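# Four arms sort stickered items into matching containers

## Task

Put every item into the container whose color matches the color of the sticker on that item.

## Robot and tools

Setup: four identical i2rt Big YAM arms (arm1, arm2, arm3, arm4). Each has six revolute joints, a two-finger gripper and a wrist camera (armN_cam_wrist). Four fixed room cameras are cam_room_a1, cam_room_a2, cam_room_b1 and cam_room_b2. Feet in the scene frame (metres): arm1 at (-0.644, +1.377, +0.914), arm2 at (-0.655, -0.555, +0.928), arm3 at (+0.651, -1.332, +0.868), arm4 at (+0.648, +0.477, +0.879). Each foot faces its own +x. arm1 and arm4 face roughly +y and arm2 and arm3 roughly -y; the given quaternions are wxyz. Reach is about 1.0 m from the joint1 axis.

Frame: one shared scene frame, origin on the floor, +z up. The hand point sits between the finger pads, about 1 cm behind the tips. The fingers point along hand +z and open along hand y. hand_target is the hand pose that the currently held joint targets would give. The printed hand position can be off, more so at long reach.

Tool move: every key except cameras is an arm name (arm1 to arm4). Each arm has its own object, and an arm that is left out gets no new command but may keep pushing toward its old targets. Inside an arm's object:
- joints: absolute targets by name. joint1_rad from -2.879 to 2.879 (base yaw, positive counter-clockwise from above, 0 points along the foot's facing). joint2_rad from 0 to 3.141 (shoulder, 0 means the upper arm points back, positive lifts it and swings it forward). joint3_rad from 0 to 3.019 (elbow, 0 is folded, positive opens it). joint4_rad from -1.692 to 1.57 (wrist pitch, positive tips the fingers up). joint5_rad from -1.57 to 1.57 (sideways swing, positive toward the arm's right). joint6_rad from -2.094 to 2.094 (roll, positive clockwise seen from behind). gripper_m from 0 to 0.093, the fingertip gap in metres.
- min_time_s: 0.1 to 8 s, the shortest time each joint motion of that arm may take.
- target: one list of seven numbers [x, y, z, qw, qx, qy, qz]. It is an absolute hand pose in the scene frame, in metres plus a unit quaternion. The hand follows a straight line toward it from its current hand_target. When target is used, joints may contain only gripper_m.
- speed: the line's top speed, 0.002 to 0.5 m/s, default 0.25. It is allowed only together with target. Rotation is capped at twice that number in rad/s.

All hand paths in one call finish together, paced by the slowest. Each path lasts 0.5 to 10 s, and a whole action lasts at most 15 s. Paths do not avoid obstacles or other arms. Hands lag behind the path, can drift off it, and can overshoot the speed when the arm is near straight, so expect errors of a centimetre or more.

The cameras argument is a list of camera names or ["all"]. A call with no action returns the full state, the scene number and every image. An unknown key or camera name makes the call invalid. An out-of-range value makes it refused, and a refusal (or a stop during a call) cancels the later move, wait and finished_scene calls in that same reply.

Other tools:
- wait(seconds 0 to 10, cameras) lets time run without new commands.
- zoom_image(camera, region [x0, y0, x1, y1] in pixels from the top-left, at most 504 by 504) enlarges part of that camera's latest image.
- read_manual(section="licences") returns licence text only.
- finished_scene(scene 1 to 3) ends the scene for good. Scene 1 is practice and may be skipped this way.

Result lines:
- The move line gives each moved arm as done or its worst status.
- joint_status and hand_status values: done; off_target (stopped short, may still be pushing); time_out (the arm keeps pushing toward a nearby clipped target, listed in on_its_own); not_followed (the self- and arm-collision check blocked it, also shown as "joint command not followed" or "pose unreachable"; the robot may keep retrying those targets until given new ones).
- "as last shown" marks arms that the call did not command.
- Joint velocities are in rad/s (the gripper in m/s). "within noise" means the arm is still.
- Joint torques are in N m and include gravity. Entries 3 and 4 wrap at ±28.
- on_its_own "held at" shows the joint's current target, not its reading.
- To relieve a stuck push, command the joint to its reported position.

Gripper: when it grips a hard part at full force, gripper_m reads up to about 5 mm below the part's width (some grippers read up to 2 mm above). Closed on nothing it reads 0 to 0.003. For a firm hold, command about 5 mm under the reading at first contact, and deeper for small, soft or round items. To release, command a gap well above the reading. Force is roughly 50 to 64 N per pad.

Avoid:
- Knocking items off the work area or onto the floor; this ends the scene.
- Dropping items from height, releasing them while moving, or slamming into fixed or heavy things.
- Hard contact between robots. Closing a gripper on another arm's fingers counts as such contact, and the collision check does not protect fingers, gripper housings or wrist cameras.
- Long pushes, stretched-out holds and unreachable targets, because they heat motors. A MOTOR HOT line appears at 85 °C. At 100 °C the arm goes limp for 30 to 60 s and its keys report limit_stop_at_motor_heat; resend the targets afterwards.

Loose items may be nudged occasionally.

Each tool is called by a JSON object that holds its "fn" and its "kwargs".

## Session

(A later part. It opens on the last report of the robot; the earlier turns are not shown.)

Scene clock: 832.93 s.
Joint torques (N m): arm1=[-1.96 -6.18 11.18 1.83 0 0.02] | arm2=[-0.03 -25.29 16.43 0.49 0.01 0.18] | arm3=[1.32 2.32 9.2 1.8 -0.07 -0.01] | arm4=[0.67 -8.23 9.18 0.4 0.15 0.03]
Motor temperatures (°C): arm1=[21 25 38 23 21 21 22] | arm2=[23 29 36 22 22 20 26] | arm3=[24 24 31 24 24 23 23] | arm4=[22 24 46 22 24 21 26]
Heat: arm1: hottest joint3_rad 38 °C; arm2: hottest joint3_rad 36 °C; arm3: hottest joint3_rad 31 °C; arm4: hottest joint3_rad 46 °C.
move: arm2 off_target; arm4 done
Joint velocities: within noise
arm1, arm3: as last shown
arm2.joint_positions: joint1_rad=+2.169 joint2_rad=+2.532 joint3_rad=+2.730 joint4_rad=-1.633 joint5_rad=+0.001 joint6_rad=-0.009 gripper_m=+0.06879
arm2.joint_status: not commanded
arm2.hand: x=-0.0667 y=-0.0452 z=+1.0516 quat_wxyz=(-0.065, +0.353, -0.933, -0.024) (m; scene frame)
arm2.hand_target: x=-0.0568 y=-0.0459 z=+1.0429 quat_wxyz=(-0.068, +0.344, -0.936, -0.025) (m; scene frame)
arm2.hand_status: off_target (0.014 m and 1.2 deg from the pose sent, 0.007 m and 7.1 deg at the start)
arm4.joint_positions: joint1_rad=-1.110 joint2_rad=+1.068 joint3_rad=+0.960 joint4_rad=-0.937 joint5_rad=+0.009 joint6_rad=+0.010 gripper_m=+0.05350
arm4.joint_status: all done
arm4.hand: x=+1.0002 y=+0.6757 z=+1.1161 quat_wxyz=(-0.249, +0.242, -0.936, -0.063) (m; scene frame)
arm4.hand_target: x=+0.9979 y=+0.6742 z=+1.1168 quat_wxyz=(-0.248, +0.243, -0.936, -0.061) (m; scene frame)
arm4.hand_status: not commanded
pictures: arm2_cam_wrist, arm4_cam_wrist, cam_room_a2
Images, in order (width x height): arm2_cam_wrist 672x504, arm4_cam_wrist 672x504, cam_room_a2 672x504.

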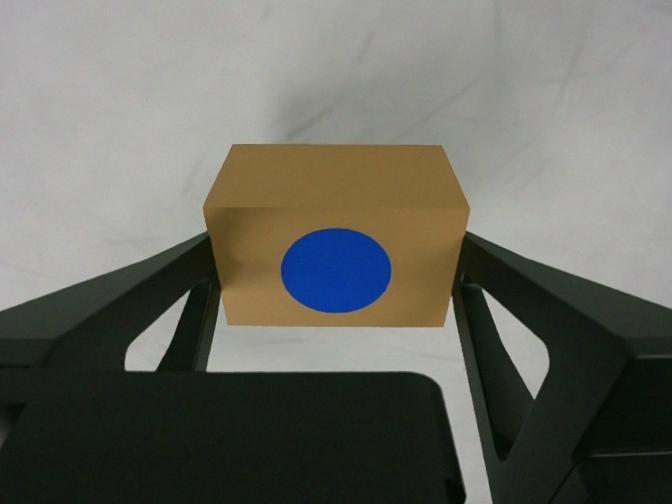

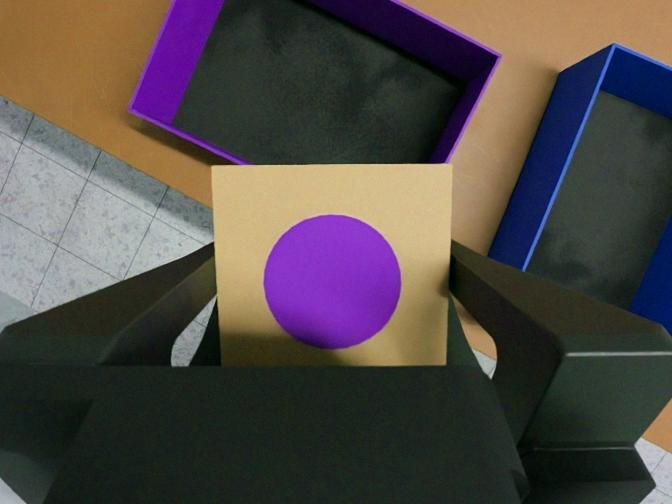

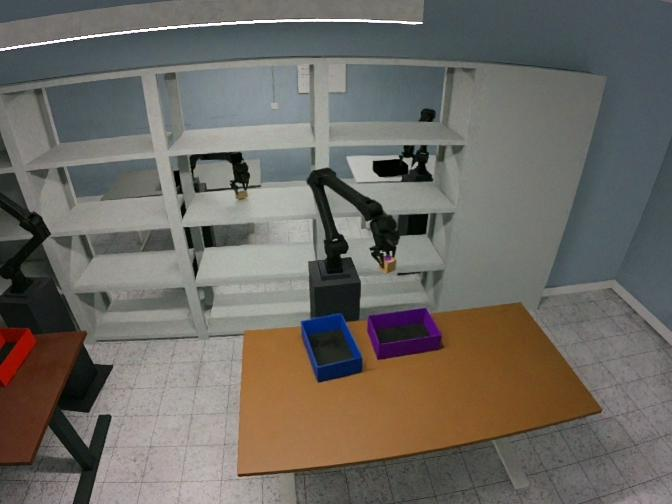

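{"fn": "move", "kwargs": {"arm4": {"target": [1.113, 0.752, 0.90, 0.0841, -0.2629, 0.9609, 0.023], "speed": 0.15}, "arm2": {"target": [-0.053, -0.042, 1.033, 0.0655, -0.3437, 0.9366, 0.024], "speed": 0.04}, "cameras": ["arm2_cam_wrist", "arm4_cam_wrist", "cam_room_a2"]}}

Scene clock: 848.03 s.
Joint torques (N m): arm1=[-2.26 -5.83 11.19 1.63 -0.06 -0.04] | arm2=[-0.03 -25.35 16.42 0.54 0.01 0.18] | arm3=[1.14 2.26 9.21 1.85 -0.08 -0.02] | arm4=[1.26 -16.79 10.13 0.27 -0.06 -0.03]
Motor temperatures (°C): arm1=[21 25 38 23 21 21 22] | arm2=[23 30 37 22 22 20 26] | arm3=[24 24 31 24 24 23 23] | arm4=[22 24 45 22 24 21 26]
Heat: arm1: hottest joint3_rad 38 °C; arm2: hottest joint3_rad 37 °C; arm3: hottest joint3_rad 31 °C; arm4: hottest joint3_rad 45 °C.
move: arm2 off_target; arm4 off_target
Joint velocities: within noise
arm1, arm3: as last shown
arm2.joint_positions: joint1_rad=+2.169 joint2_rad=+2.560 joint3_rad=+2.759 joint4_rad=-1.633 joint5_rad=+0.001 joint6_rad=-0.008 gripper_m=+0.06879
arm2.joint_status: not commanded
arm2.hand: x=-0.0632 y=-0.0422 z=+1.0427 quat_wxyz=(-0.066, +0.353, -0.933, -0.024) (m; scene frame)
arm2.hand_target: x=-0.0538 y=-0.0429 z=+1.0328 quat_wxyz=(-0.068, +0.344, -0.936, -0.025) (m; scene frame)
arm2.hand_status: off_target (0.014 m and 1.2 deg from the pose sent, 0.023 m and 1.2 deg at the start)
arm4.joint_positions: joint1_rad=-1.102 joint2_rad=+1.799 joint3_rad=+1.171 joint4_rad=-0.800 joint5_rad=+0.003 joint6_rad=+0.010 gripper_m=+0.05350
arm4.joint_status: not commanded
arm4.hand: x=+1.0966 y=+0.7364 z=+0.8904 quat_wxyz=(-0.066, +0.254, -0.965, -0.016) (m; scene frame)
arm4.hand_target: x=+1.1121 y=+0.7517 z=+0.9006 quat_wxyz=(-0.084, +0.263, -0.961, -0.023) (m; scene frame)
arm4.hand_status: off_target (0.025 m and 2.4 deg from the pose sent, 0.255 m and 19.9 deg at the start)
pictures: arm2_cam_wrist, arm4_cam_wrist, cam_room_a2
Images, in order (width x height): arm2_cam_wrist 672x504, arm4_cam_wrist 672x504, cam_room_a2 672x504.

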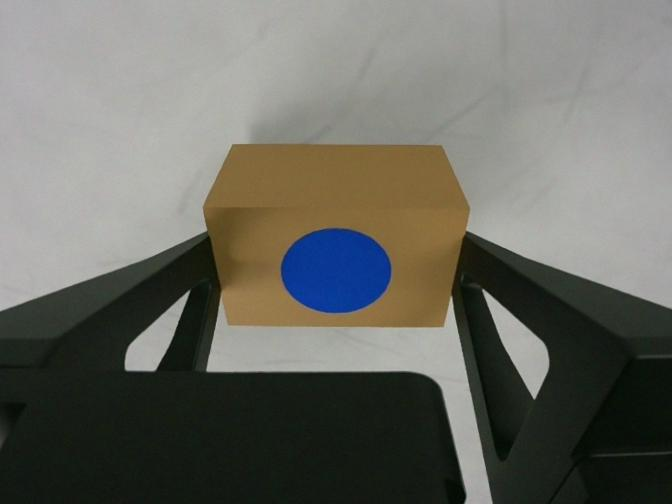

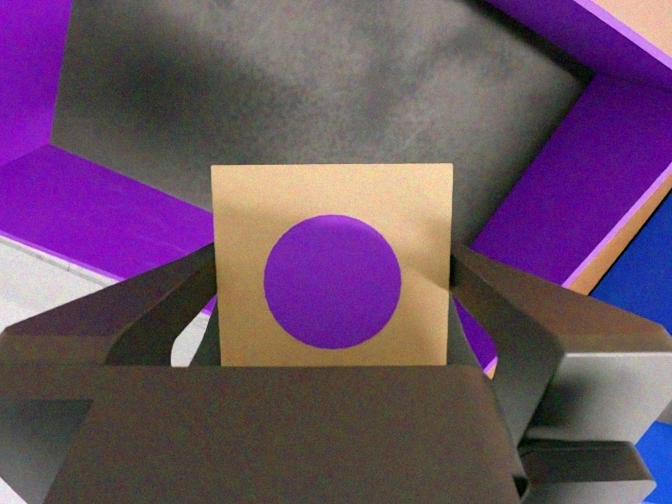

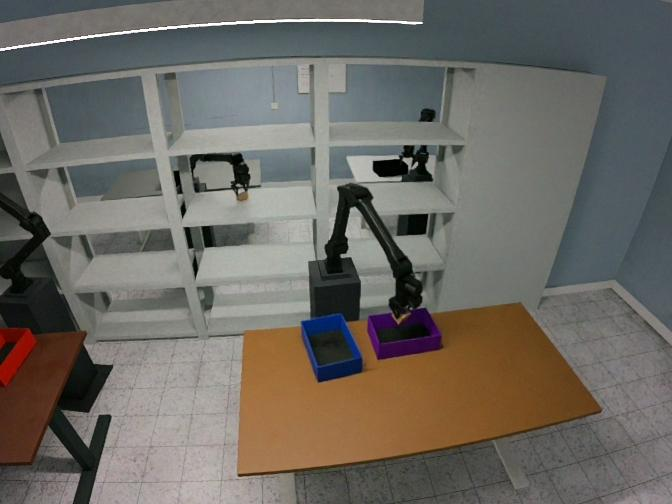

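{"fn": "move", "kwargs": {"arm4": {"target": [1.128, 0.772, 0.81, 0.0841, -0.2629, 0.9609, 0.023], "speed": 0.08}, "arm2": {"joints": {"gripper_m": 0.073}}, "cameras": ["arm2_cam_wrist", "arm4_cam_wrist"]}}

Scene clock: 855.13 s.
Joint torques (N m): arm1=[-2.9 -5.54 11.26 1.84 -0.01 -0.05] | arm2=[0.03 -25.47 16.09 0.51 0.01 0.17] | arm3=[1.44 2.26 9.25 1.85 -0.09 -0.02] | arm4=[0.79 -17.73 9.07 0.69 0.1 0.13]
Motor temperatures (°C): arm1=[21 25 38 23 21 21 22] | arm2=[23 31 38 22 22 20 26] | arm3=[24 24 31 24 24 23 23] | arm4=[22 24 44 22 24 21 26]
Heat: arm1: hottest joint3_rad 38 °C; arm2: hottest joint3_rad 38 °C; arm3: hottest joint3_rad 31 °C; arm4: hottest joint3_rad 44 °C.
move: arm2 done; arm4 off_target
Joint velocities: within noise
arm1, arm3: as last shown
arm2.joint_positions: joint1_rad=+2.169 joint2_rad=+2.560 joint3_rad=+2.763 joint4_rad=-1.633 joint5_rad=+0.001 joint6_rad=-0.008 gripper_m=+0.07291
arm2.joint_status: all done
arm2.hand: x=-0.0627 y=-0.0417 z=+1.0443 quat_wxyz=(-0.068, +0.353, -0.933, -0.025) (m; scene frame)
arm2.hand_target: x=-0.0538 y=-0.0429 z=+1.0329 quat_wxyz=(-0.069, +0.344, -0.936, -0.025) (m; scene frame)
arm2.hand_status: not commanded
arm4.joint_positions: joint1_rad=-1.084 joint2_rad=+1.989 joint3_rad=+1.198 joint4_rad=-0.634 joint5_rad=+0.003 joint6_rad=+0.010 gripper_m=+0.05350
arm4.joint_status: not commanded
arm4.hand: x=+1.1120 y=+0.7566 z=+0.8081 quat_wxyz=(-0.068, +0.263, -0.962, -0.017) (m; scene frame)
arm4.hand_target: x=+1.1272 y=+0.7717 z=+0.8106 quat_wxyz=(-0.084, +0.263, -0.961, -0.023) (m; scene frame)
arm4.hand_status: off_target (0.022 m and 2.0 deg from the pose sent, 0.093 m and 2.4 deg at the start)
pictures: arm2_cam_wrist, arm4_cam_wrist
Images, in order (width x height): arm2_cam_wrist 672x504, arm4_cam_wrist 672x504.

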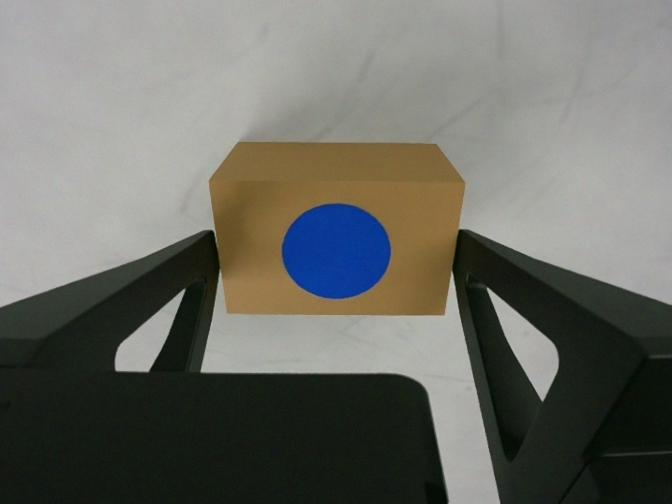

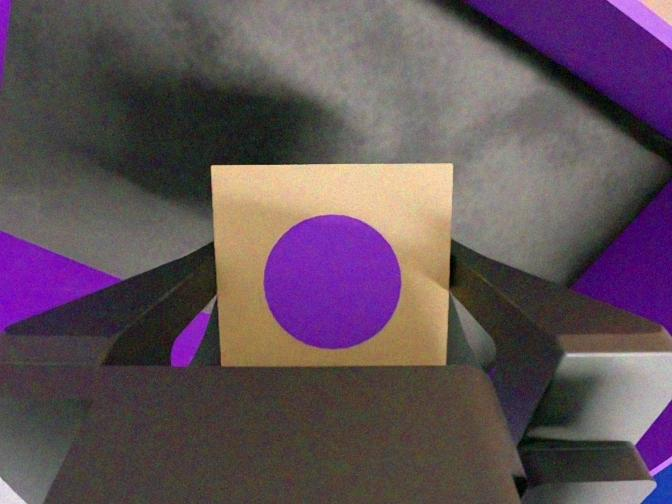

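{"fn": "move", "kwargs": {"arm4": {"target": [1.128, 0.772, 0.775, 0.0841, -0.2629, 0.9609, 0.023], "speed": 0.06}, "arm2": {"joints": {"gripper_m": 0.093}}}}

{"fn": "move", "kwargs": {"arm4": {"target": [1.128, 0.772, 0.755, 0.0841, -0.2629, 0.9609, 0.023], "speed": 0.04}, "arm2": {"target": [-0.127, -0.105, 1.04, 0.0655, -0.3437, 0.9366, 0.024], "speed": 0.08}, "cameras": ["arm2_cam_wrist", "arm4_cam_wrist"]}}

Scene clock: 860.67 s.
Joint torques (N m): arm1=[-2.2 -5.25 11.37 1.72 -0.01 -0.05] | arm2=[-0.03 -25.41 16.06 0.51 0 0.18] | arm3=[1.2 2.26 9.22 1.83 -0.08 -0.01] | arm4=[1.32 -17.73 8.18 0.73 0.03 0.13]
Motor temperatures (°C): arm1=[21 25 38 23 21 21 22] | arm2=[23 31 39 22 22 20 25] | arm3=[24 24 31 24 24 23 23] | arm4=[22 24 43 22 24 21 26]
Heat: arm1: hottest joint3_rad 38 °C; arm2: hottest joint3_rad 39 °C; arm3: hottest joint3_rad 31 °C; arm4: hottest joint3_rad 43 °C.
move: arm2 done; arm4 off_target
Joint velocities: within noise
arm1, arm3: as last shown
arm2.joint_positions: joint1_rad=+2.169 joint2_rad=+2.560 joint3_rad=+2.763 joint4_rad=-1.633 joint5_rad=+0.001 joint6_rad=-0.008 gripper_m=+0.09289
arm2.joint_status: all done
arm2.hand: x=-0.0627 y=-0.0417 z=+1.0443 quat_wxyz=(-0.068, +0.353, -0.933, -0.025) (m; scene frame)
arm2.hand_target: x=-0.0538 y=-0.0429 z=+1.0329 quat_wxyz=(-0.069, +0.344, -0.936, -0.025) (m; scene frame)
arm2.hand_status: not commanded
arm4.joint_positions: joint1_rad=-1.084 joint2_rad=+2.054 joint3_rad=+1.198 joint4_rad=-0.560 joint5_rad=+0.003 joint6_rad=+0.010 gripper_m=+0.05350
arm4.joint_status: not commanded
arm4.hand: x=+1.1154 y=+0.7586 z=+0.7765 quat_wxyz=(-0.072, +0.263, -0.962, -0.019) (m; scene frame)
arm4.hand_target: x=+1.1274 y=+0.7718 z=+0.7755 quat_wxyz=(-0.084, +0.263, -0.961, -0.023) (m; scene frame)
arm4.hand_status: off_target (0.018 m and 1.5 deg from the pose sent, 0.040 m and 2.0 deg at the start)
pictures: none

Scene clock: 862.47 s.
Joint torques (N m): arm1=[-2.37 -5.3 11.4 1.94 -0.03 -0.02] | arm2=[0.09 -26.52 9.85 1.55 0.02 0.18] | arm3=[1.08 2.26 9.18 1.83 -0.07 -0.02] | arm4=[1.08 -17.61 7.84 0.73 0.07 0.11]
Motor temperatures (°C): arm1=[21 25 38 23 21 21 22] | arm2=[23 31 39 22 22 20 25] | arm3=[24 24 31 24 24 23 23] | arm4=[22 24 43 22 24 21 26]
Heat: arm1: hottest joint3_rad 38 °C; arm2: hottest joint3_rad 39 °C; arm3: hottest joint3_rad 31 °C; arm4: hottest joint3_rad 43 °C.
move: arm2 done; arm4 off_target
Joint velocities: within noise
arm1, arm3: as last shown
arm2.joint_positions: joint1_rad=+2.169 joint2_rad=+2.153 joint3_rad=+2.004 joint4_rad=-1.298 joint5_rad=+0.001 joint6_rad=-0.008 gripper_m=+0.09289
arm2.joint_status: not commanded
arm2.hand: x=-0.1300 y=-0.1002 z=+1.0372 quat_wxyz=(-0.060, +0.353, -0.933, -0.022) (m; scene frame)
arm2.hand_target: x=-0.1270 y=-0.1051 z=+1.0399 quat_wxyz=(-0.065, +0.344, -0.937, -0.024) (m; scene frame)
arm2.hand_status: done (0.006 m and 1.3 deg from the pose sent, 0.090 m and 1.2 deg at the start)
arm4.joint_positions: joint1_rad=-1.084 joint2_rad=+2.089 joint3_rad=+1.198 joint4_rad=-0.520 joint5_rad=+0.003 joint6_rad=+0.010 gripper_m=+0.05350
arm4.joint_status: not commanded
arm4.hand: x=+1.1166 y=+0.7593 z=+0.7596 quat_wxyz=(-0.074, +0.263, -0.962, -0.019) (m; scene frame)
arm4.hand_target: x=+1.1274 y=+0.7718 z=+0.7554 quat_wxyz=(-0.084, +0.263, -0.961, -0.023) (m; scene frame)
arm4.hand_status: off_target (0.018 m and 1.2 deg from the pose sent, 0.028 m and 1.5 deg at the start)
pictures: arm2_cam_wrist, arm4_cam_wrist
Images, in order (width x height): arm2_cam_wrist 672x504, arm4_cam_wrist 672x504.

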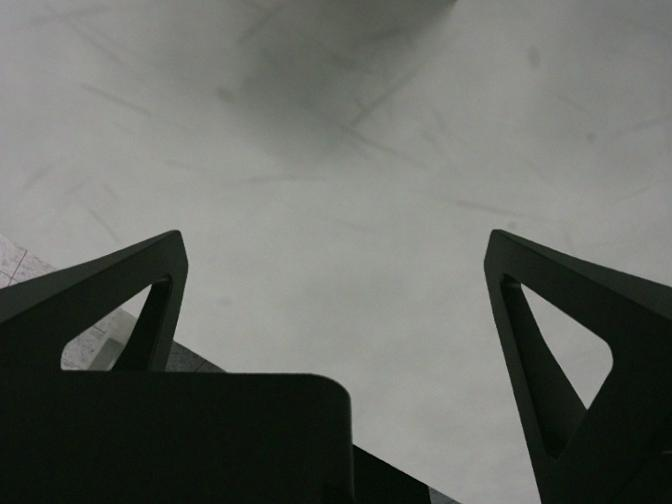

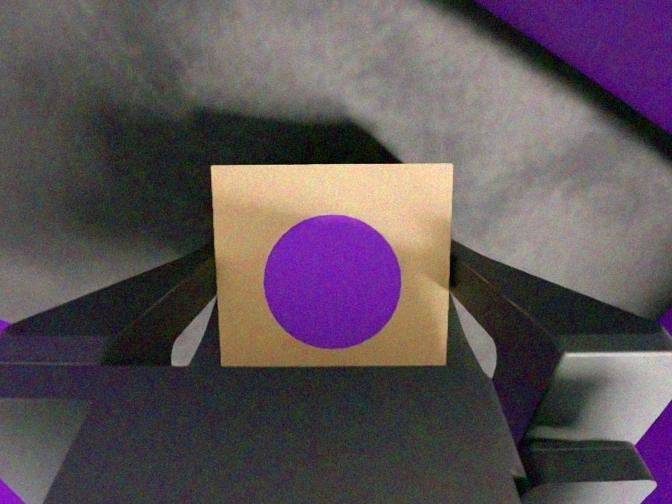

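Continue: arm4 lower to contact, arm2 retreat.

{"fn": "move", "kwargs": {"arm4": {"target": [1.128, 0.772, 0.74, 0.0841, -0.2629, 0.9609, 0.023], "speed": 0.03}}}

{"fn": "move", "kwargs": {"arm4": {"target": [1.128, 0.772, 0.728, 0.0841, -0.2629, 0.9609, 0.023], "speed": 0.03}}}

{"fn": "move", "kwargs": {"arm4": {"target": [1.128, 0.772, 0.718, 0.0841, -0.2629, 0.9609, 0.023], "speed": 0.03}, "arm2": {"target": [-0.35, -0.30, 1.15, 0.26, -0.3325, 0.9068, 0.0954], "speed": 0.15}, "cameras": ["arm4_cam_wrist", "cam_room_a2"]}}

Scene clock: 868.10 s.
Joint torques (N m): arm1=[-2.2 -5.71 11.15 1.83 -0.01 -0.07] | arm2=[-0.03 -26.52 9.85 1.57 0.02 0.18] | arm3=[1.2 2.26 9.18 1.84 -0.08 -0.01] | arm4=[1.67 -16.15 7.47 0.83 0.07 0.1]
Motor temperatures (°C): arm1=[21 25 38 23 21 21 22] | arm2=[23 31 38 22 22 20 25] | arm3=[24 24 31 24 24 23 23] | arm4=[22 25 42 22 24 21 26]
Heat: arm1: hottest joint3_rad 38 °C; arm2: hottest joint3_rad 38 °C; arm3: hottest joint3_rad 31 °C; arm4: hottest joint3_rad 42 °C.
move: arm4 off_target
Joint velocities: within noise
arm1, arm2, arm3: as last shown
arm4.joint_positions: joint1_rad=-1.084 joint2_rad=+2.097 joint3_rad=+1.206 joint4_rad=-0.491 joint5_rad=+0.003 joint6_rad=+0.010 gripper_m=+0.05350
arm4.joint_status: not commanded
arm4.hand: x=+1.1250 y=+0.7643 z=+0.7589 quat_wxyz=(-0.088, +0.262, -0.961, -0.023) (m; scene frame)
arm4.hand_target: x=+1.1272 y=+0.7715 z=+0.7406 quat_wxyz=(-0.084, +0.263, -0.961, -0.023) (m; scene frame)
arm4.hand_status: off_target (0.021 m and 0.5 deg from the pose sent, 0.026 m and 1.2 deg at the start)
pictures: none

Scene clock: 869.07 s.
Joint torques (N m): arm1=[-1.9 -5.6 11.38 1.87 -0.03 -0.05] | arm2=[0.03 -26.52 9.84 1.55 0.01 0.18] | arm3=[1.32 2.26 9.22 1.84 -0.08 -0.01] | arm4=[1.26 -14.86 7.08 0.83 0.08 0.1]
Motor temperatures (°C): arm1=[21 25 38 23 21 21 22] | arm2=[23 31 38 22 22 20 25] | arm3=[24 24 31 24 24 23 23] | arm4=[22 25 42 22 24 21 26]
Heat: arm1: hottest joint3_rad 38 °C; arm2: hottest joint3_rad 38 °C; arm3: hottest joint3_rad 31 °C; arm4: hottest joint3_rad 42 °C.
move: arm4 off_target
Joint velocities: within noise
arm1, arm2, arm3: as last shown
arm4.joint_positions: joint1_rad=-1.084 joint2_rad=+2.105 joint3_rad=+1.213 joint4_rad=-0.467 joint5_rad=+0.003 joint6_rad=+0.010 gripper_m=+0.05350
arm4.joint_status: not commanded
arm4.hand: x=+1.1317 y=+0.7684 z=+0.7581 quat_wxyz=(-0.100, +0.262, -0.960, -0.027) (m; scene frame)
arm4.hand_target: x=+1.1265 y=+0.7710 z=+0.7292 quat_wxyz=(-0.084, +0.263, -0.961, -0.023) (m; scene frame)
arm4.hand_status: off_target (0.031 m and 1.8 deg from the pose sent, 0.032 m and 0.5 deg at the start)
pictures: none

Scene clock: 871.70 s.
Joint torques (N m): arm1=[-1.44 -6.36 11.49 1.8 -0.04 -0.03] | arm2=[0.03 -7.59 10.7 2.25 -0.14 0.1] | arm3=[1.26 2.14 9.24 1.87 -0.08 -0.01] | arm4=[1.32 -13.51 6.69 0.77 0.08 0.14]
Motor temperatures (°C): arm1=[21 25 38 23 21 21 22] | arm2=[23 31 38 22 22 20 25] | arm3=[24 24 31 24 24 23 23] | arm4=[22 24 42 22 24 21 26]
Heat: arm1: hottest joint3_rad 38 °C; arm2: hottest joint3_rad 38 °C; arm3: hottest joint3_rad 31 °C; arm4: hottest joint3_rad 42 °C.
move: arm2 done; arm4 off_target
Joint velocities: within noise
arm1.joint_positions: joint1_rad=-2.277 joint2_rad=+1.178 joint3_rad=+0.908 joint4_rad=-0.783 joint5_rad=-0.010 joint6_rad=-0.001 gripper_m=+0.08494
arm1.joint_status: not commanded
arm1.hand: x=-0.2939 y=+1.1217 z=+1.0969 quat_wxyz=(-0.237, -0.301, -0.921, +0.077) (m; scene frame)
arm1.hand_target: x=-0.2901 y=+1.1171 z=+1.1001 quat_wxyz=(-0.246, -0.299, -0.919, +0.080) (m; scene frame)
arm1.hand_status: not commanded
arm2.joint_positions: joint1_rad=+2.162 joint2_rad=+1.041 joint3_rad=+0.901 joint4_rad=-0.865 joint5_rad=+0.001 joint6_rad=-0.008 gripper_m=+0.09289
arm2.joint_status: not commanded
arm2.hand: x=-0.3511 y=-0.2963 z=+1.1586 quat_wxyz=(-0.264, +0.336, -0.899, -0.096) (m; scene frame)
arm2.hand_target: x=-0.3502 y=-0.3000 z=+1.1501 quat_wxyz=(-0.259, +0.331, -0.902, -0.095) (m; scene frame)
arm2.hand_status: done (0.009 m and 0.9 deg from the pose sent, 0.318 m and 24.7 deg at the start)
arm3.joint_positions: joint1_rad=+0.075 joint2_rad=+0.603 joint3_rad=+1.391 joint4_rad=-1.324 joint5_rad=-0.185 joint6_rad=-0.597 gripper_m=+0.09396
arm3.joint_status: not commanded
arm3.hand: x=+0.6714 y=-1.5539 z=+1.4174 quat_wxyz=(-0.295, -0.381, -0.775, +0.409) (m; scene frame)
arm3.hand_target: x=+0.6715 y=-1.5515 z=+1.4286 quat_wxyz=(-0.300, -0.376, -0.770, +0.420) (m; scene frame)
arm3.hand_status: not commanded
arm4.joint_positions: joint1_rad=-1.084 joint2_rad=+2.110 joint3_rad=+1.218 joint4_rad=-0.447 joint5_rad=+0.003 joint6_rad=+0.010 gripper_m=+0.05350
arm4.joint_status: not commanded
arm4.hand: x=+1.1369 y=+0.7715 z=+0.7576 quat_wxyz=(-0.109, +0.262, -0.959, -0.029) (m; scene frame)
arm4.hand_target: x=+1.1258 y=+0.7705 z=+0.7202 quat_wxyz=(-0.084, +0.263, -0.961, -0.023) (m; scene frame)
arm4.hand_status: off_target (0.041 m and 2.9 deg from the pose sent, 0.040 m and 1.9 deg at the start)
pictures: arm4_cam_wrist, cam_room_a2
Images, in order (width x height): arm4_cam_wrist 672x504, cam_room_a2 672x504.

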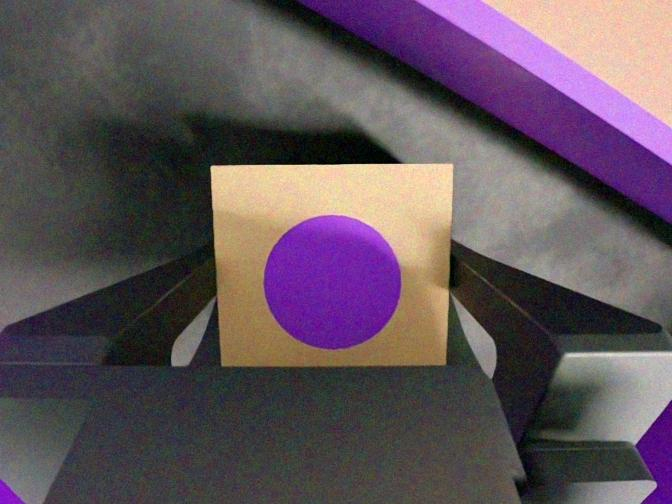

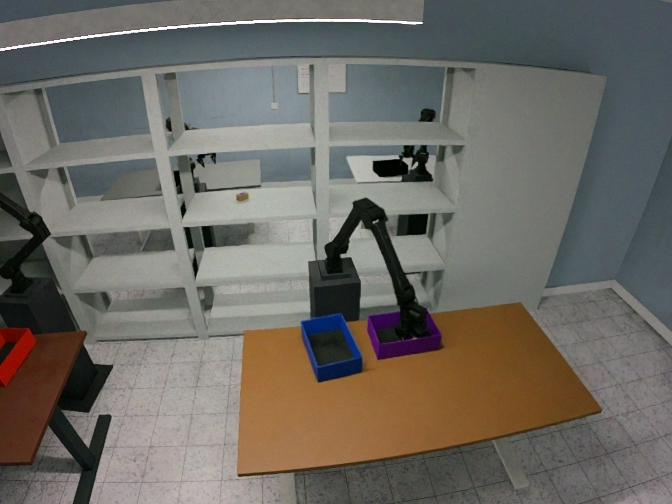

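{"fn": "move", "kwargs": {"arm4": {"target": [1.130, 0.766, 0.757, 0.0841, -0.2629, 0.9609, 0.023], "speed": 0.03}}}

{"fn": "move", "kwargs": {"arm4": {"joints": {"gripper_m": 0.058}}}}

{"fn": "move", "kwargs": {"arm4": {"joints": {"gripper_m": 0.085}}, "cameras": ["arm4_cam_wrist", "cam_room_a2"]}}

Scene clock: 880.20 s.
Joint torques (N m): arm1=[-1.79 -5.71 11.3 2.13 -0.04 -0.06] | arm2=[0.03 -7.53 10.7 2.25 -0.14 0.11] | arm3=[1.32 2.26 9.2 1.83 -0.08 -0.01] | arm4=[0.62 -19.9 6.06 -0.29 0 0.01]
Motor temperatures (°C): arm1=[21 25 38 23 21 21 22] | arm2=[23 30 37 22 22 20 25] | arm3=[24 24 32 24 24 23 23] | arm4=[22 24 41 22 24 21 26]
Heat: arm1: hottest joint3_rad 38 °C; arm2: hottest joint3_rad 37 °C; arm3: hottest joint3_rad 32 °C; arm4: hottest joint3_rad 41 °C.
move: arm4 done
Joint velocities: within noise
arm1, arm2, arm3: as last shown
arm4.joint_positions: joint1_rad=-1.084 joint2_rad=+2.107 joint3_rad=+1.223 joint4_rad=-0.490 joint5_rad=+0.003 joint6_rad=+0.010 gripper_m=+0.05350
arm4.joint_status: not commanded
arm4.hand: x=+1.1309 y=+0.7679 z=+0.7586 quat_wxyz=(-0.092, +0.262, -0.960, -0.024) (m; scene frame)
arm4.hand_target: x=+1.1299 y=+0.7660 z=+0.7570 quat_wxyz=(-0.084, +0.263, -0.961, -0.023) (m; scene frame)
arm4.hand_status: done (0.003 m and 1.0 deg from the pose sent, 0.009 m and 2.9 deg at the start)
pictures: none

Scene clock: 880.63 s.
Joint torques (N m): arm1=[-2.26 -5.83 11.33 1.96 -0.02 -0.05] | arm2=[-0.09 -7.65 10.73 2.28 -0.14 0.09] | arm3=[1.2 2.43 9.2 1.83 -0.08 -0.03] | arm4=[0.21 -19.78 6.09 -0.1 0.01 0.04]
Motor temperatures (°C): arm1=[21 25 38 23 21 21 22] | arm2=[23 30 37 22 22 20 25] | arm3=[24 24 32 24 24 23 23] | arm4=[22 24 41 22 24 21 26]
Heat: arm1: hottest joint3_rad 38 °C; arm2: hottest joint3_rad 37 °C; arm3: hottest joint3_rad 32 °C; arm4: hottest joint3_rad 41 °C.
move: arm4 done
Joint velocities: within noise
arm1, arm2, arm3: as last shown
arm4.joint_positions: joint1_rad=-1.084 joint2_rad=+2.107 joint3_rad=+1.223 joint4_rad=-0.497 joint5_rad=+0.003 joint6_rad=+0.010 gripper_m=+0.05791
arm4.joint_status: all done
arm4.hand: x=+1.1293 y=+0.7670 z=+0.7583 quat_wxyz=(-0.089, +0.262, -0.961, -0.023) (m; scene frame)
arm4.hand_target: x=+1.1299 y=+0.7660 z=+0.7571 quat_wxyz=(-0.084, +0.263, -0.961, -0.023) (m; scene frame)
arm4.hand_status: not commanded
pictures: none

Scene clock: 881.17 s.
Joint torques (N m): arm1=[-1.85 -5.54 11.44 1.73 -0.07 -0.04] | arm2=[-0.15 -7.53 10.7 2.25 -0.14 0.1] | arm3=[1.32 2.37 9.25 1.81 -0.08 -0.02] | arm4=[0.62 -20.01 6.15 0.05 0 -0.02]
Motor temperatures (°C): arm1=[21 25 38 23 21 21 22] | arm2=[23 30 37 22 22 20 25] | arm3=[24 24 32 24 24 23 23] | arm4=[22 24 41 22 24 21 26]
Heat: arm1: hottest joint3_rad 38 °C; arm2: hottest joint3_rad 37 °C; arm3: hottest joint3_rad 32 °C; arm4: hottest joint3_rad 41 °C.
move: arm4 done
Joint velocities: within noise
arm1, arm2, arm3: as last shown
arm4.joint_positions: joint1_rad=-1.084 joint2_rad=+2.107 joint3_rad=+1.223 joint4_rad=-0.497 joint5_rad=+0.003 joint6_rad=+0.010 gripper_m=+0.08489
arm4.joint_status: all done
arm4.hand: x=+1.1293 y=+0.7670 z=+0.7583 quat_wxyz=(-0.089, +0.262, -0.961, -0.023) (m; scene frame)
arm4.hand_target: x=+1.1299 y=+0.7660 z=+0.7571 quat_wxyz=(-0.084, +0.263, -0.961, -0.023) (m; scene frame)
arm4.hand_status: not commanded
pictures: arm4_cam_wrist, cam_room_a2
Images, in order (width x height): arm4_cam_wrist 672x504, cam_room_a2 672x504.

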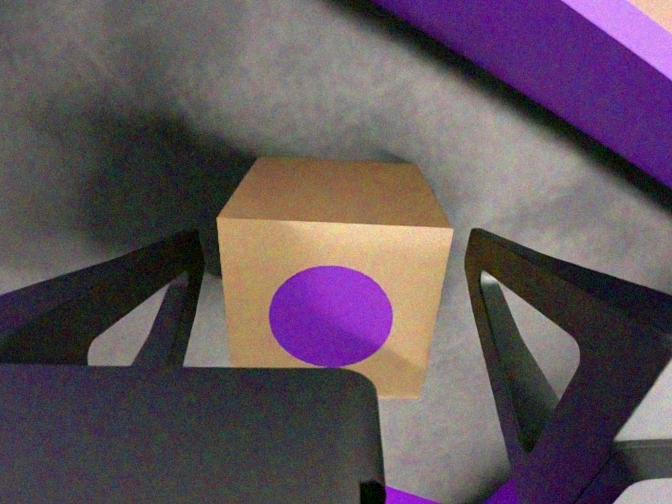

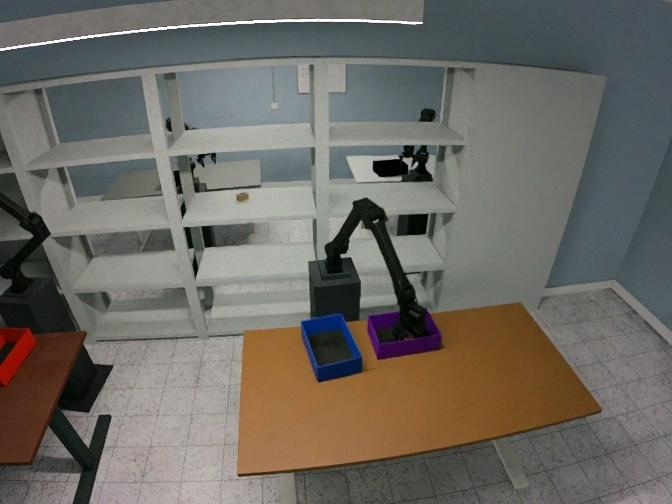

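{"fn": "move", "kwargs": {"arm4": {"target": [1.115, 0.760, 0.93, 0.0841, -0.2629, 0.9609, 0.023], "speed": 0.15, "joints": {"gripper_m": 0.093}}, "cameras": ["arm4_cam_wrist"]}}

{"fn": "move", "kwargs": {"arm4": {"joints": {"joint2_rad": 0.65, "joint3_rad": 1.05, "joint4_rad": -1.53, "joint5_rad": 0, "joint6_rad": 0}, "min_time_s": 3}}}

{"fn": "move", "kwargs": {"arm4": {"joints": {"joint1_rad": 2.145}, "min_time_s": 6}, "cameras": ["arm4_cam_wrist", "cam_room_a2"]}}

Scene clock: 890.13 s.
Joint torques (N m): arm1=[-2.02 -5.89 11.33 1.91 -0.08 -0.03] | arm2=[-0.09 -7.59 10.7 2.26 -0.13 0.11] | arm3=[1.44 2.2 9.18 1.81 -0.09 -0.01] | arm4=[0.62 -18.14 10.15 0.02 0.02 0.08]
Motor temperatures (°C): arm1=[21 25 38 23 21 21 22] | arm2=[23 29 36 22 22 20 24] | arm3=[24 23 32 24 24 23 23] | arm4=[22 25 40 22 24 21 26]
Heat: arm1: hottest joint3_rad 38 °C; arm2: hottest joint3_rad 36 °C; arm3: hottest joint3_rad 32 °C; arm4: hottest joint3_rad 40 °C.
move: arm4 off_target
Joint velocities: within noise
arm1, arm2, arm3: as last shown
arm4.joint_positions: joint1_rad=-1.084 joint2_rad=+1.786 joint3_rad=+1.228 joint4_rad=-0.864 joint5_rad=+0.003 joint6_rad=+0.010 gripper_m=+0.09289
arm4.joint_status: all done
arm4.hand: x=+1.1018 y=+0.7504 z=+0.9141 quat_wxyz=(-0.069, +0.263, -0.962, -0.018) (m; scene frame)
arm4.hand_target: x=+1.1144 y=+0.7597 z=+0.9303 quat_wxyz=(-0.084, +0.263, -0.961, -0.023) (m; scene frame)
arm4.hand_status: off_target (0.023 m and 1.9 deg from the pose sent, 0.172 m and 0.5 deg at the start)
pictures: arm4_cam_wrist
Images, in order (width x height): arm4_cam_wrist 672x504.

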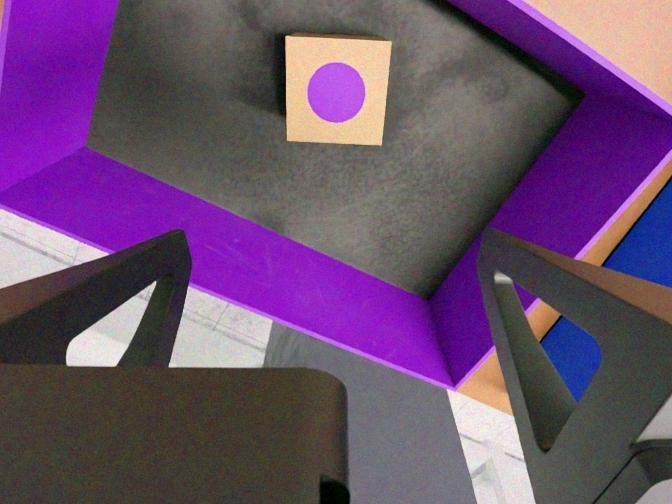

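Scene clock: 893.50 s.
Joint torques (N m): arm1=[-1.85 -5.95 11.3 1.77 -0.04 0.01] | arm2=[-0.15 -7.59 10.7 2.26 -0.14 0.11] | arm3=[1.14 2.26 9.22 1.84 -0.08 -0.02] | arm4=[1.2 -0.09 8.1 0.47 0.01 -0.04]
Motor temperatures (°C): arm1=[21 25 38 23 21 21 22] | arm2=[23 29 36 22 22 20 24] | arm3=[24 23 32 24 24 23 23] | arm4=[22 25 40 22 24 21 26]
Heat: arm1: hottest joint3_rad 38 °C; arm2: hottest joint3_rad 36 °C; arm3: hottest joint3_rad 32 °C; arm4: hottest joint3_rad 40 °C.
move: arm4 done
Joint velocities: within noise
arm1, arm2, arm3: as last shown
arm4.joint_positions: joint1_rad=-1.084 joint2_rad=+0.648 joint3_rad=+1.056 joint4_rad=-1.520 joint5_rad=+0.003 joint6_rad=+0.010 gripper_m=+0.09289
arm4.joint_status: all done
arm4.hand: x=+0.8395 y=+0.5922 z=+1.2203 quat_wxyz=(-0.217, +0.257, -0.940, -0.060) (m; scene frame)
arm4.hand_target: x=+0.8370 y=+0.5918 z=+1.2161 quat_wxyz=(-0.208, +0.263, -0.940, -0.058) (m; scene frame)
arm4.hand_status: not commanded
pictures: none

Scene clock: 899.83 s.
Joint torques (N m): arm1=[-1.85 -5.77 11.49 2.04 -0.02 -0.01] | arm2=[-0.15 -7.59 10.69 2.24 -0.14 0.11] | arm3=[1.38 2.32 9.24 1.85 -0.08 -0.01] | arm4=[1.26 0.21 8.12 0.32 -0.01 -0.08]
Motor temperatures (°C): arm1=[21 25 38 23 21 21 22] | arm2=[23 29 36 22 22 20 24] | arm3=[24 23 32 24 24 23 23] | arm4=[22 25 40 22 24 21 26]
Heat: arm1: hottest joint3_rad 38 °C; arm2: hottest joint3_rad 36 °C; arm3: hottest joint3_rad 32 °C; arm4: hottest joint3_rad 40 °C.
move: arm4 done
Joint velocities: within noise
arm1, arm2, arm3: as last shown
arm4.joint_positions: joint1_rad=+2.141 joint2_rad=+0.648 joint3_rad=+1.056 joint4_rad=-1.520 joint5_rad=+0.002 joint6_rad=+0.010 gripper_m=+0.09290
arm4.joint_status: all done
arm4.hand: x=+0.4696 y=+0.3494 z=+1.2229 quat_wxyz=(+0.071, +0.927, +0.295, -0.219) (m; scene frame)
arm4.hand_target: x=+0.4722 y=+0.3497 z=+1.2186 quat_wxyz=(+0.069, +0.927, +0.302, -0.210) (m; scene frame)
arm4.hand_status: not commanded
pictures: arm4_cam_wrist, cam_room_a2
Images, in order (width x height): arm4_cam_wrist 672x504, cam_room_a2 672x504.

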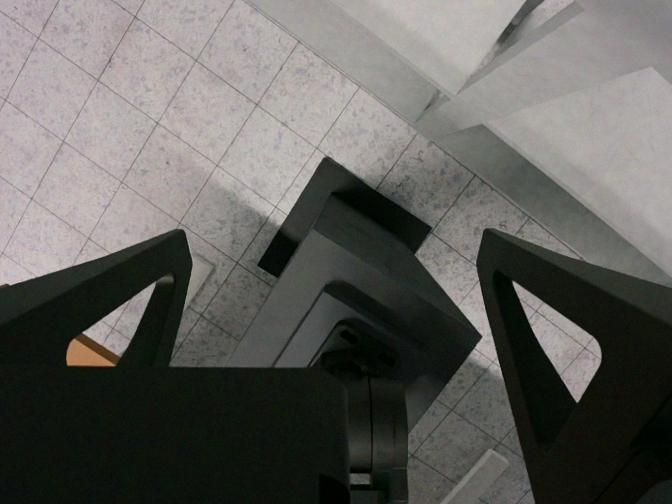

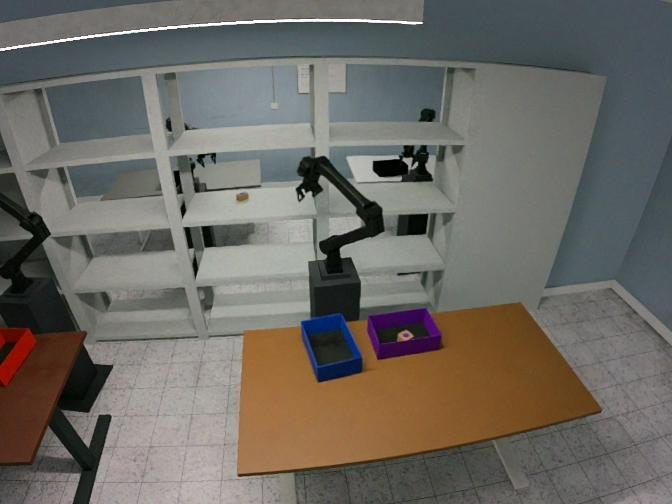

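{"fn": "move", "kwargs": {"arm4": {"target": [0.357, 0.265, 1.15, 0.1057, 0.8937, 0.2904, -0.3253], "speed": 0.15}}}

{"fn": "move", "kwargs": {"arm4": {"target": [0.06, 0.05, 1.155, 0.1057, 0.8937, 0.2904, -0.3253], "speed": 0.15}, "cameras": ["arm4_cam_wrist", "cam_room_a2"]}}

Scene clock: 908.40 s.
Joint torques (N m): arm1=[-2.02 -5.71 11.32 1.99 -0.02 -0.02] | arm2=[-0.03 -7.47 10.7 2.25 -0.13 0.1] | arm3=[1.14 2.26 9.22 1.84 -0.08 -0.01] | arm4=[1.49 -3.84 9.39 1.76 0.08 -0.02]
Motor temperatures (°C): arm1=[21 25 38 23 21 21 22] | arm2=[23 28 35 22 22 20 24] | arm3=[24 23 32 24 24 23 23] | arm4=[22 24 40 22 24 21 25]
Heat: arm1: hottest joint3_rad 38 °C; arm2: hottest joint3_rad 35 °C; arm3: hottest joint3_rad 32 °C; arm4: hottest joint3_rad 40 °C.
move: arm4 done
Joint velocities: within noise
arm1, arm2, arm3: as last shown
arm4.joint_positions: joint1_rad=+2.141 joint2_rad=+0.840 joint3_rad=+0.849 joint4_rad=-0.898 joint5_rad=+0.002 joint6_rad=+0.010 gripper_m=+0.09290
arm4.joint_status: not commanded
arm4.hand: x=+0.3587 y=+0.2690 z=+1.1501 quat_wxyz=(+0.104, +0.897, +0.285, -0.321) (m; scene frame)
arm4.hand_target: x=+0.3571 y=+0.2651 z=+1.1499 quat_wxyz=(+0.106, +0.894, +0.290, -0.325) (m; scene frame)
arm4.hand_status: done (0.004 m and 0.9 deg from the pose sent, 0.159 m and 13.4 deg at the start)
pictures: none

Scene clock: 911.47 s.
Joint torques (N m): arm1=[-2.43 -5.48 11.28 1.99 -0.04 -0.05] | arm2=[-0.09 -7.53 10.69 2.24 -0.13 0.1] | arm3=[1.38 2.26 9.18 1.85 -0.08 -0.02] | arm4=[1.08 -18.84 13.45 0.66 0.02 -0.04]
Motor temperatures (°C): arm1=[21 25 38 23 21 21 22] | arm2=[23 28 35 22 22 20 24] | arm3=[24 23 32 24 24 23 23] | arm4=[22 24 40 22 24 21 25]
Heat: arm1: hottest joint3_rad 38 °C; arm2: hottest joint3_rad 35 °C; arm3: hottest joint3_rad 32 °C; arm4: hottest joint3_rad 40 °C.
move: arm4 off_target
Joint velocities: within noise
arm1.joint_positions: joint1_rad=-2.277 joint2_rad=+1.178 joint3_rad=+0.908 joint4_rad=-0.783 joint5_rad=-0.010 joint6_rad=-0.001 gripper_m=+0.08494
arm1.joint_status: not commanded
arm1.hand: x=-0.2939 y=+1.1217 z=+1.0969 quat_wxyz=(-0.237, -0.301, -0.921, +0.077) (m; scene frame)
arm1.hand_target: x=-0.2901 y=+1.1171 z=+1.1001 quat_wxyz=(-0.246, -0.299, -0.919, +0.080) (m; scene frame)
arm1.hand_status: not commanded
arm2.joint_positions: joint1_rad=+2.162 joint2_rad=+1.041 joint3_rad=+0.901 joint4_rad=-0.865 joint5_rad=+0.001 joint6_rad=-0.008 gripper_m=+0.09289
arm2.joint_status: not commanded
arm2.hand: x=-0.3511 y=-0.2963 z=+1.1586 quat_wxyz=(-0.264, +0.336, -0.899, -0.096) (m; scene frame)
arm2.hand_target: x=-0.3502 y=-0.3000 z=+1.1501 quat_wxyz=(-0.259, +0.331, -0.902, -0.095) (m; scene frame)
arm2.hand_status: not commanded
arm3.joint_positions: joint1_rad=+0.075 joint2_rad=+0.603 joint3_rad=+1.391 joint4_rad=-1.324 joint5_rad=-0.185 joint6_rad=-0.597 gripper_m=+0.09396
arm3.joint_status: not commanded
arm3.hand: x=+0.6714 y=-1.5539 z=+1.4174 quat_wxyz=(-0.295, -0.381, -0.775, +0.409) (m; scene frame)
arm3.hand_target: x=+0.6715 y=-1.5515 z=+1.4286 quat_wxyz=(-0.300, -0.376, -0.770, +0.420) (m; scene frame)
arm3.hand_status: not commanded
arm4.joint_positions: joint1_rad=+2.141 joint2_rad=+1.813 joint3_rad=+1.740 joint4_rad=-0.824 joint5_rad=+0.002 joint6_rad=+0.010 gripper_m=+0.09290
arm4.joint_status: not commanded
arm4.hand: x=+0.0701 y=+0.0600 z=+1.1435 quat_wxyz=(+0.103, +0.898, +0.286, -0.317) (m; scene frame)
arm4.hand_target: x=+0.0607 y=+0.0505 z=+1.1549 quat_wxyz=(+0.106, +0.893, +0.290, -0.326) (m; scene frame)
arm4.hand_status: off_target (0.018 m and 1.3 deg from the pose sent, 0.370 m and 0.9 deg at the start)
pictures: arm4_cam_wrist, cam_room_a2
Images, in order (width x height): arm4_cam_wrist 672x504, cam_room_a2 672x504.

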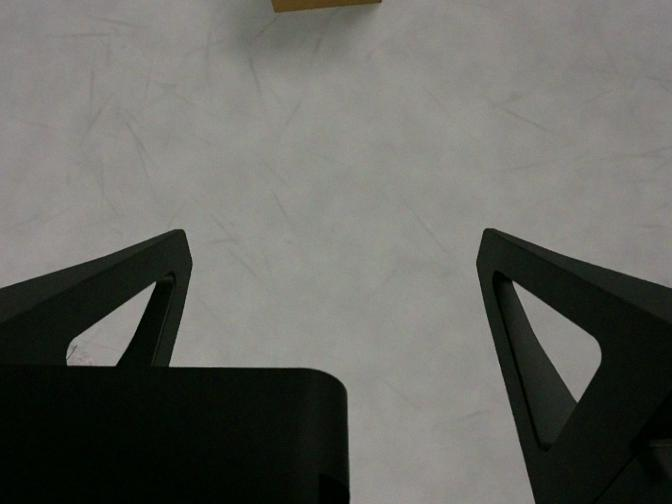

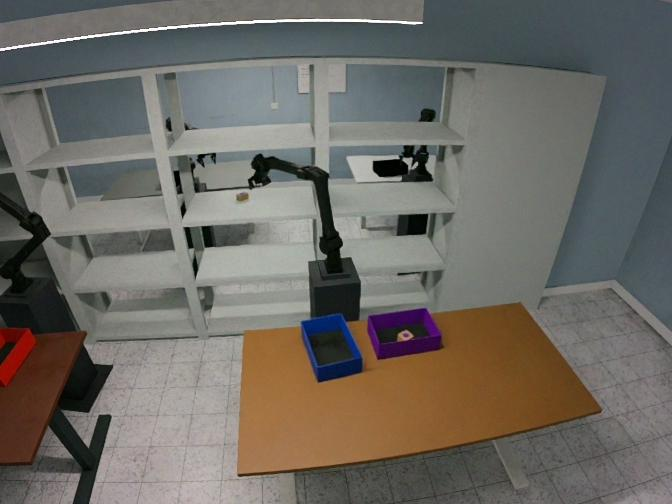

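{"fn": "move", "kwargs": {"arm4": {"target": [-0.058, -0.043, 1.097, 0.117, 0.883, 0.3214, -0.3214], "speed": 0.1}, "cameras": ["arm4_cam_wrist", "cam_room_a2"]}}

Scene clock: 921.90 s.
Joint torques (N m): arm1=[-1.26 -5.6 11.22 1.96 -0.05 -0.05] | arm2=[-0.03 -7.71 10.7 2.21 -0.13 0.1] | arm3=[1.2 2.32 9.2 1.83 -0.08 -0.01] | arm4=[0.67 -25.99 13.37 0.53 -0.08 -0.06]
Motor temperatures (°C): arm1=[21 25 38 23 21 21 22] | arm2=[23 28 35 22 22 20 24] | arm3=[24 23 32 24 24 23 23] | arm4=[22 25 43 22 24 21 25]
Heat: arm1: hottest joint3_rad 38 °C; arm2: hottest joint3_rad 35 °C; arm3: hottest joint3_rad 32 °C; arm4: hottest joint3_rad 43 °C.
move: arm4 done
Joint velocities: within noise
arm1, arm2, arm3: as last shown
arm4.joint_positions: joint1_rad=+2.141 joint2_rad=+2.338 joint3_rad=+2.473 joint4_rad=-1.019 joint5_rad=-0.043 joint6_rad=-0.041 gripper_m=+0.09290
arm4.joint_status: not commanded
arm4.hand: x=-0.0509 y=-0.0373 z=+1.0996 quat_wxyz=(+0.117, +0.886, +0.315, -0.319) (m; scene frame)
arm4.hand_target: x=-0.0574 y=-0.0426 z=+1.0970 quat_wxyz=(+0.117, +0.883, +0.321, -0.323) (m; scene frame)
arm4.hand_status: done (0.009 m and 0.9 deg from the pose sent, 0.171 m and 4.8 deg at the start)
pictures: arm4_cam_wrist, cam_room_a2
Images, in order (width x height): arm4_cam_wrist 672x504, cam_room_a2 672x504.

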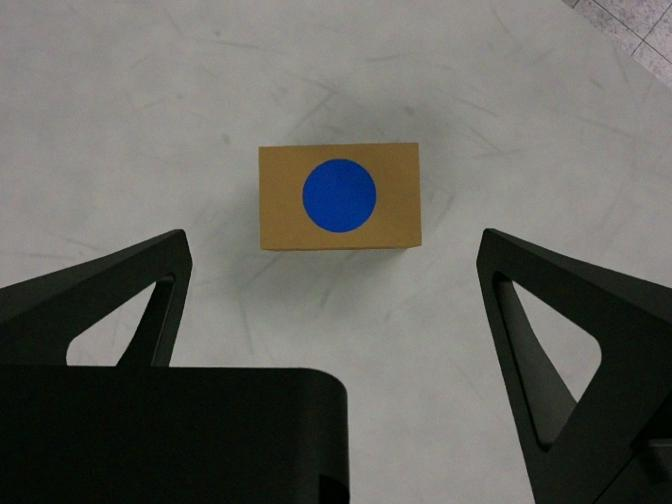

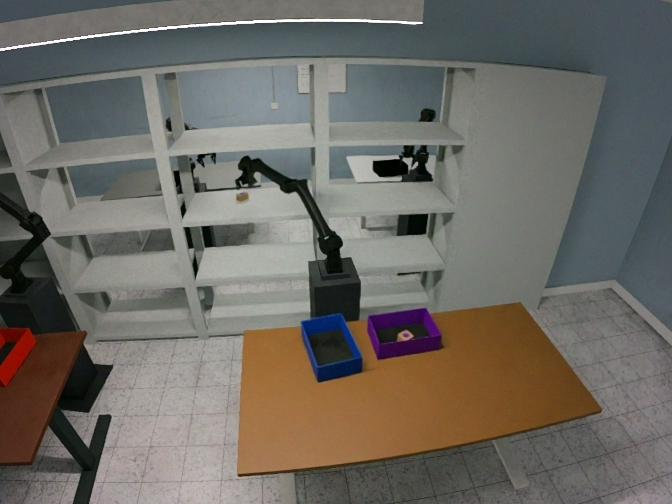

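{"fn": "move", "kwargs": {"arm4": {"target": [-0.081, -0.0595, 1.014, 0.1206, 0.8794, 0.3313, -0.32], "speed": 0.06}, "cameras": ["arm4_cam_wrist", "cam_room_a2"]}}

Scene clock: 932.40 s.
Joint torques (N m): arm1=[-2.26 -5.83 11.45 2.02 -0.09 -0.01] | arm2=[-0.15 -7.47 10.71 2.24 -0.14 0.11] | arm3=[1.32 2.26 9.22 1.84 -0.07 -0.01] | arm4=[1.08 -26.29 13.41 1.51 -0.08 -0.07]
Motor temperatures (°C): arm1=[21 25 38 23 21 21 22] | arm2=[23 27 35 22 22 20 24] | arm3=[24 23 32 24 24 23 23] | arm4=[22 25 43 22 24 21 25]
Heat: arm1: hottest joint3_rad 38 °C; arm2: hottest joint3_rad 35 °C; arm3: hottest joint3_rad 32 °C; arm4: hottest joint3_rad 43 °C.
move: arm4 off_target
Joint velocities: within noise
arm1, arm2, arm3: as last shown
arm4.joint_positions: joint1_rad=+2.141 joint2_rad=+2.452 joint3_rad=+2.480 joint4_rad=-0.934 joint5_rad=-0.059 joint6_rad=-0.063 gripper_m=+0.09290
arm4.joint_status: not commanded
arm4.hand: x=-0.0680 y=-0.0532 z=+1.0185 quat_wxyz=(+0.118, +0.885, +0.328, -0.308) (m; scene frame)
arm4.hand_target: x=-0.0799 y=-0.0586 z=+1.0141 quat_wxyz=(+0.121, +0.879, +0.331, -0.321) (m; scene frame)
arm4.hand_status: off_target (0.015 m and 1.6 deg from the pose sent, 0.093 m and 2.1 deg at the start)
pictures: arm4_cam_wrist, cam_room_a2
Images, in order (width x height): arm4_cam_wrist 672x504, cam_room_a2 672x504.

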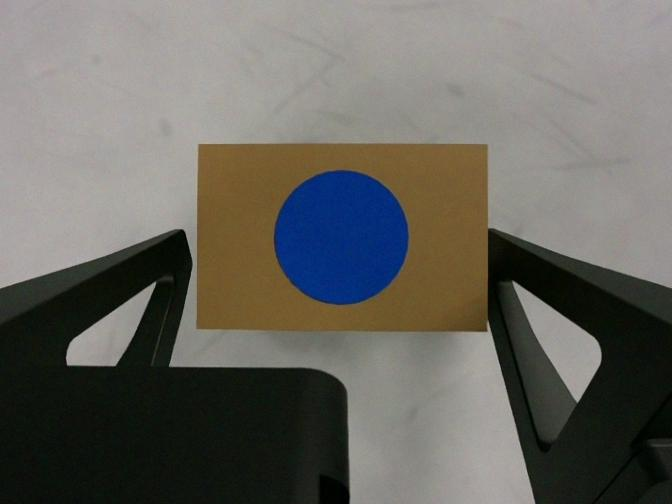

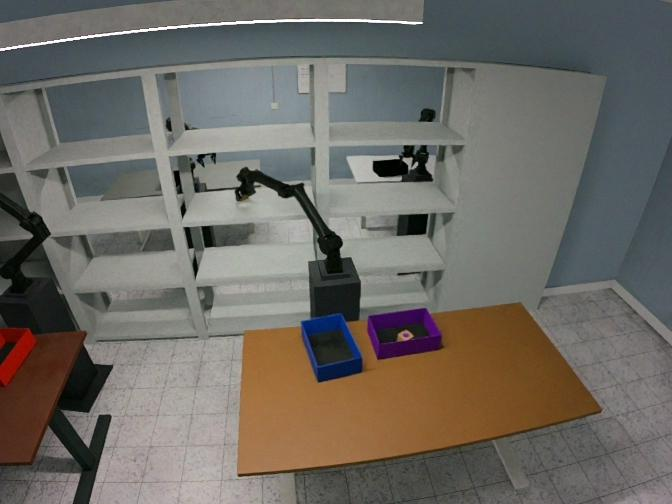

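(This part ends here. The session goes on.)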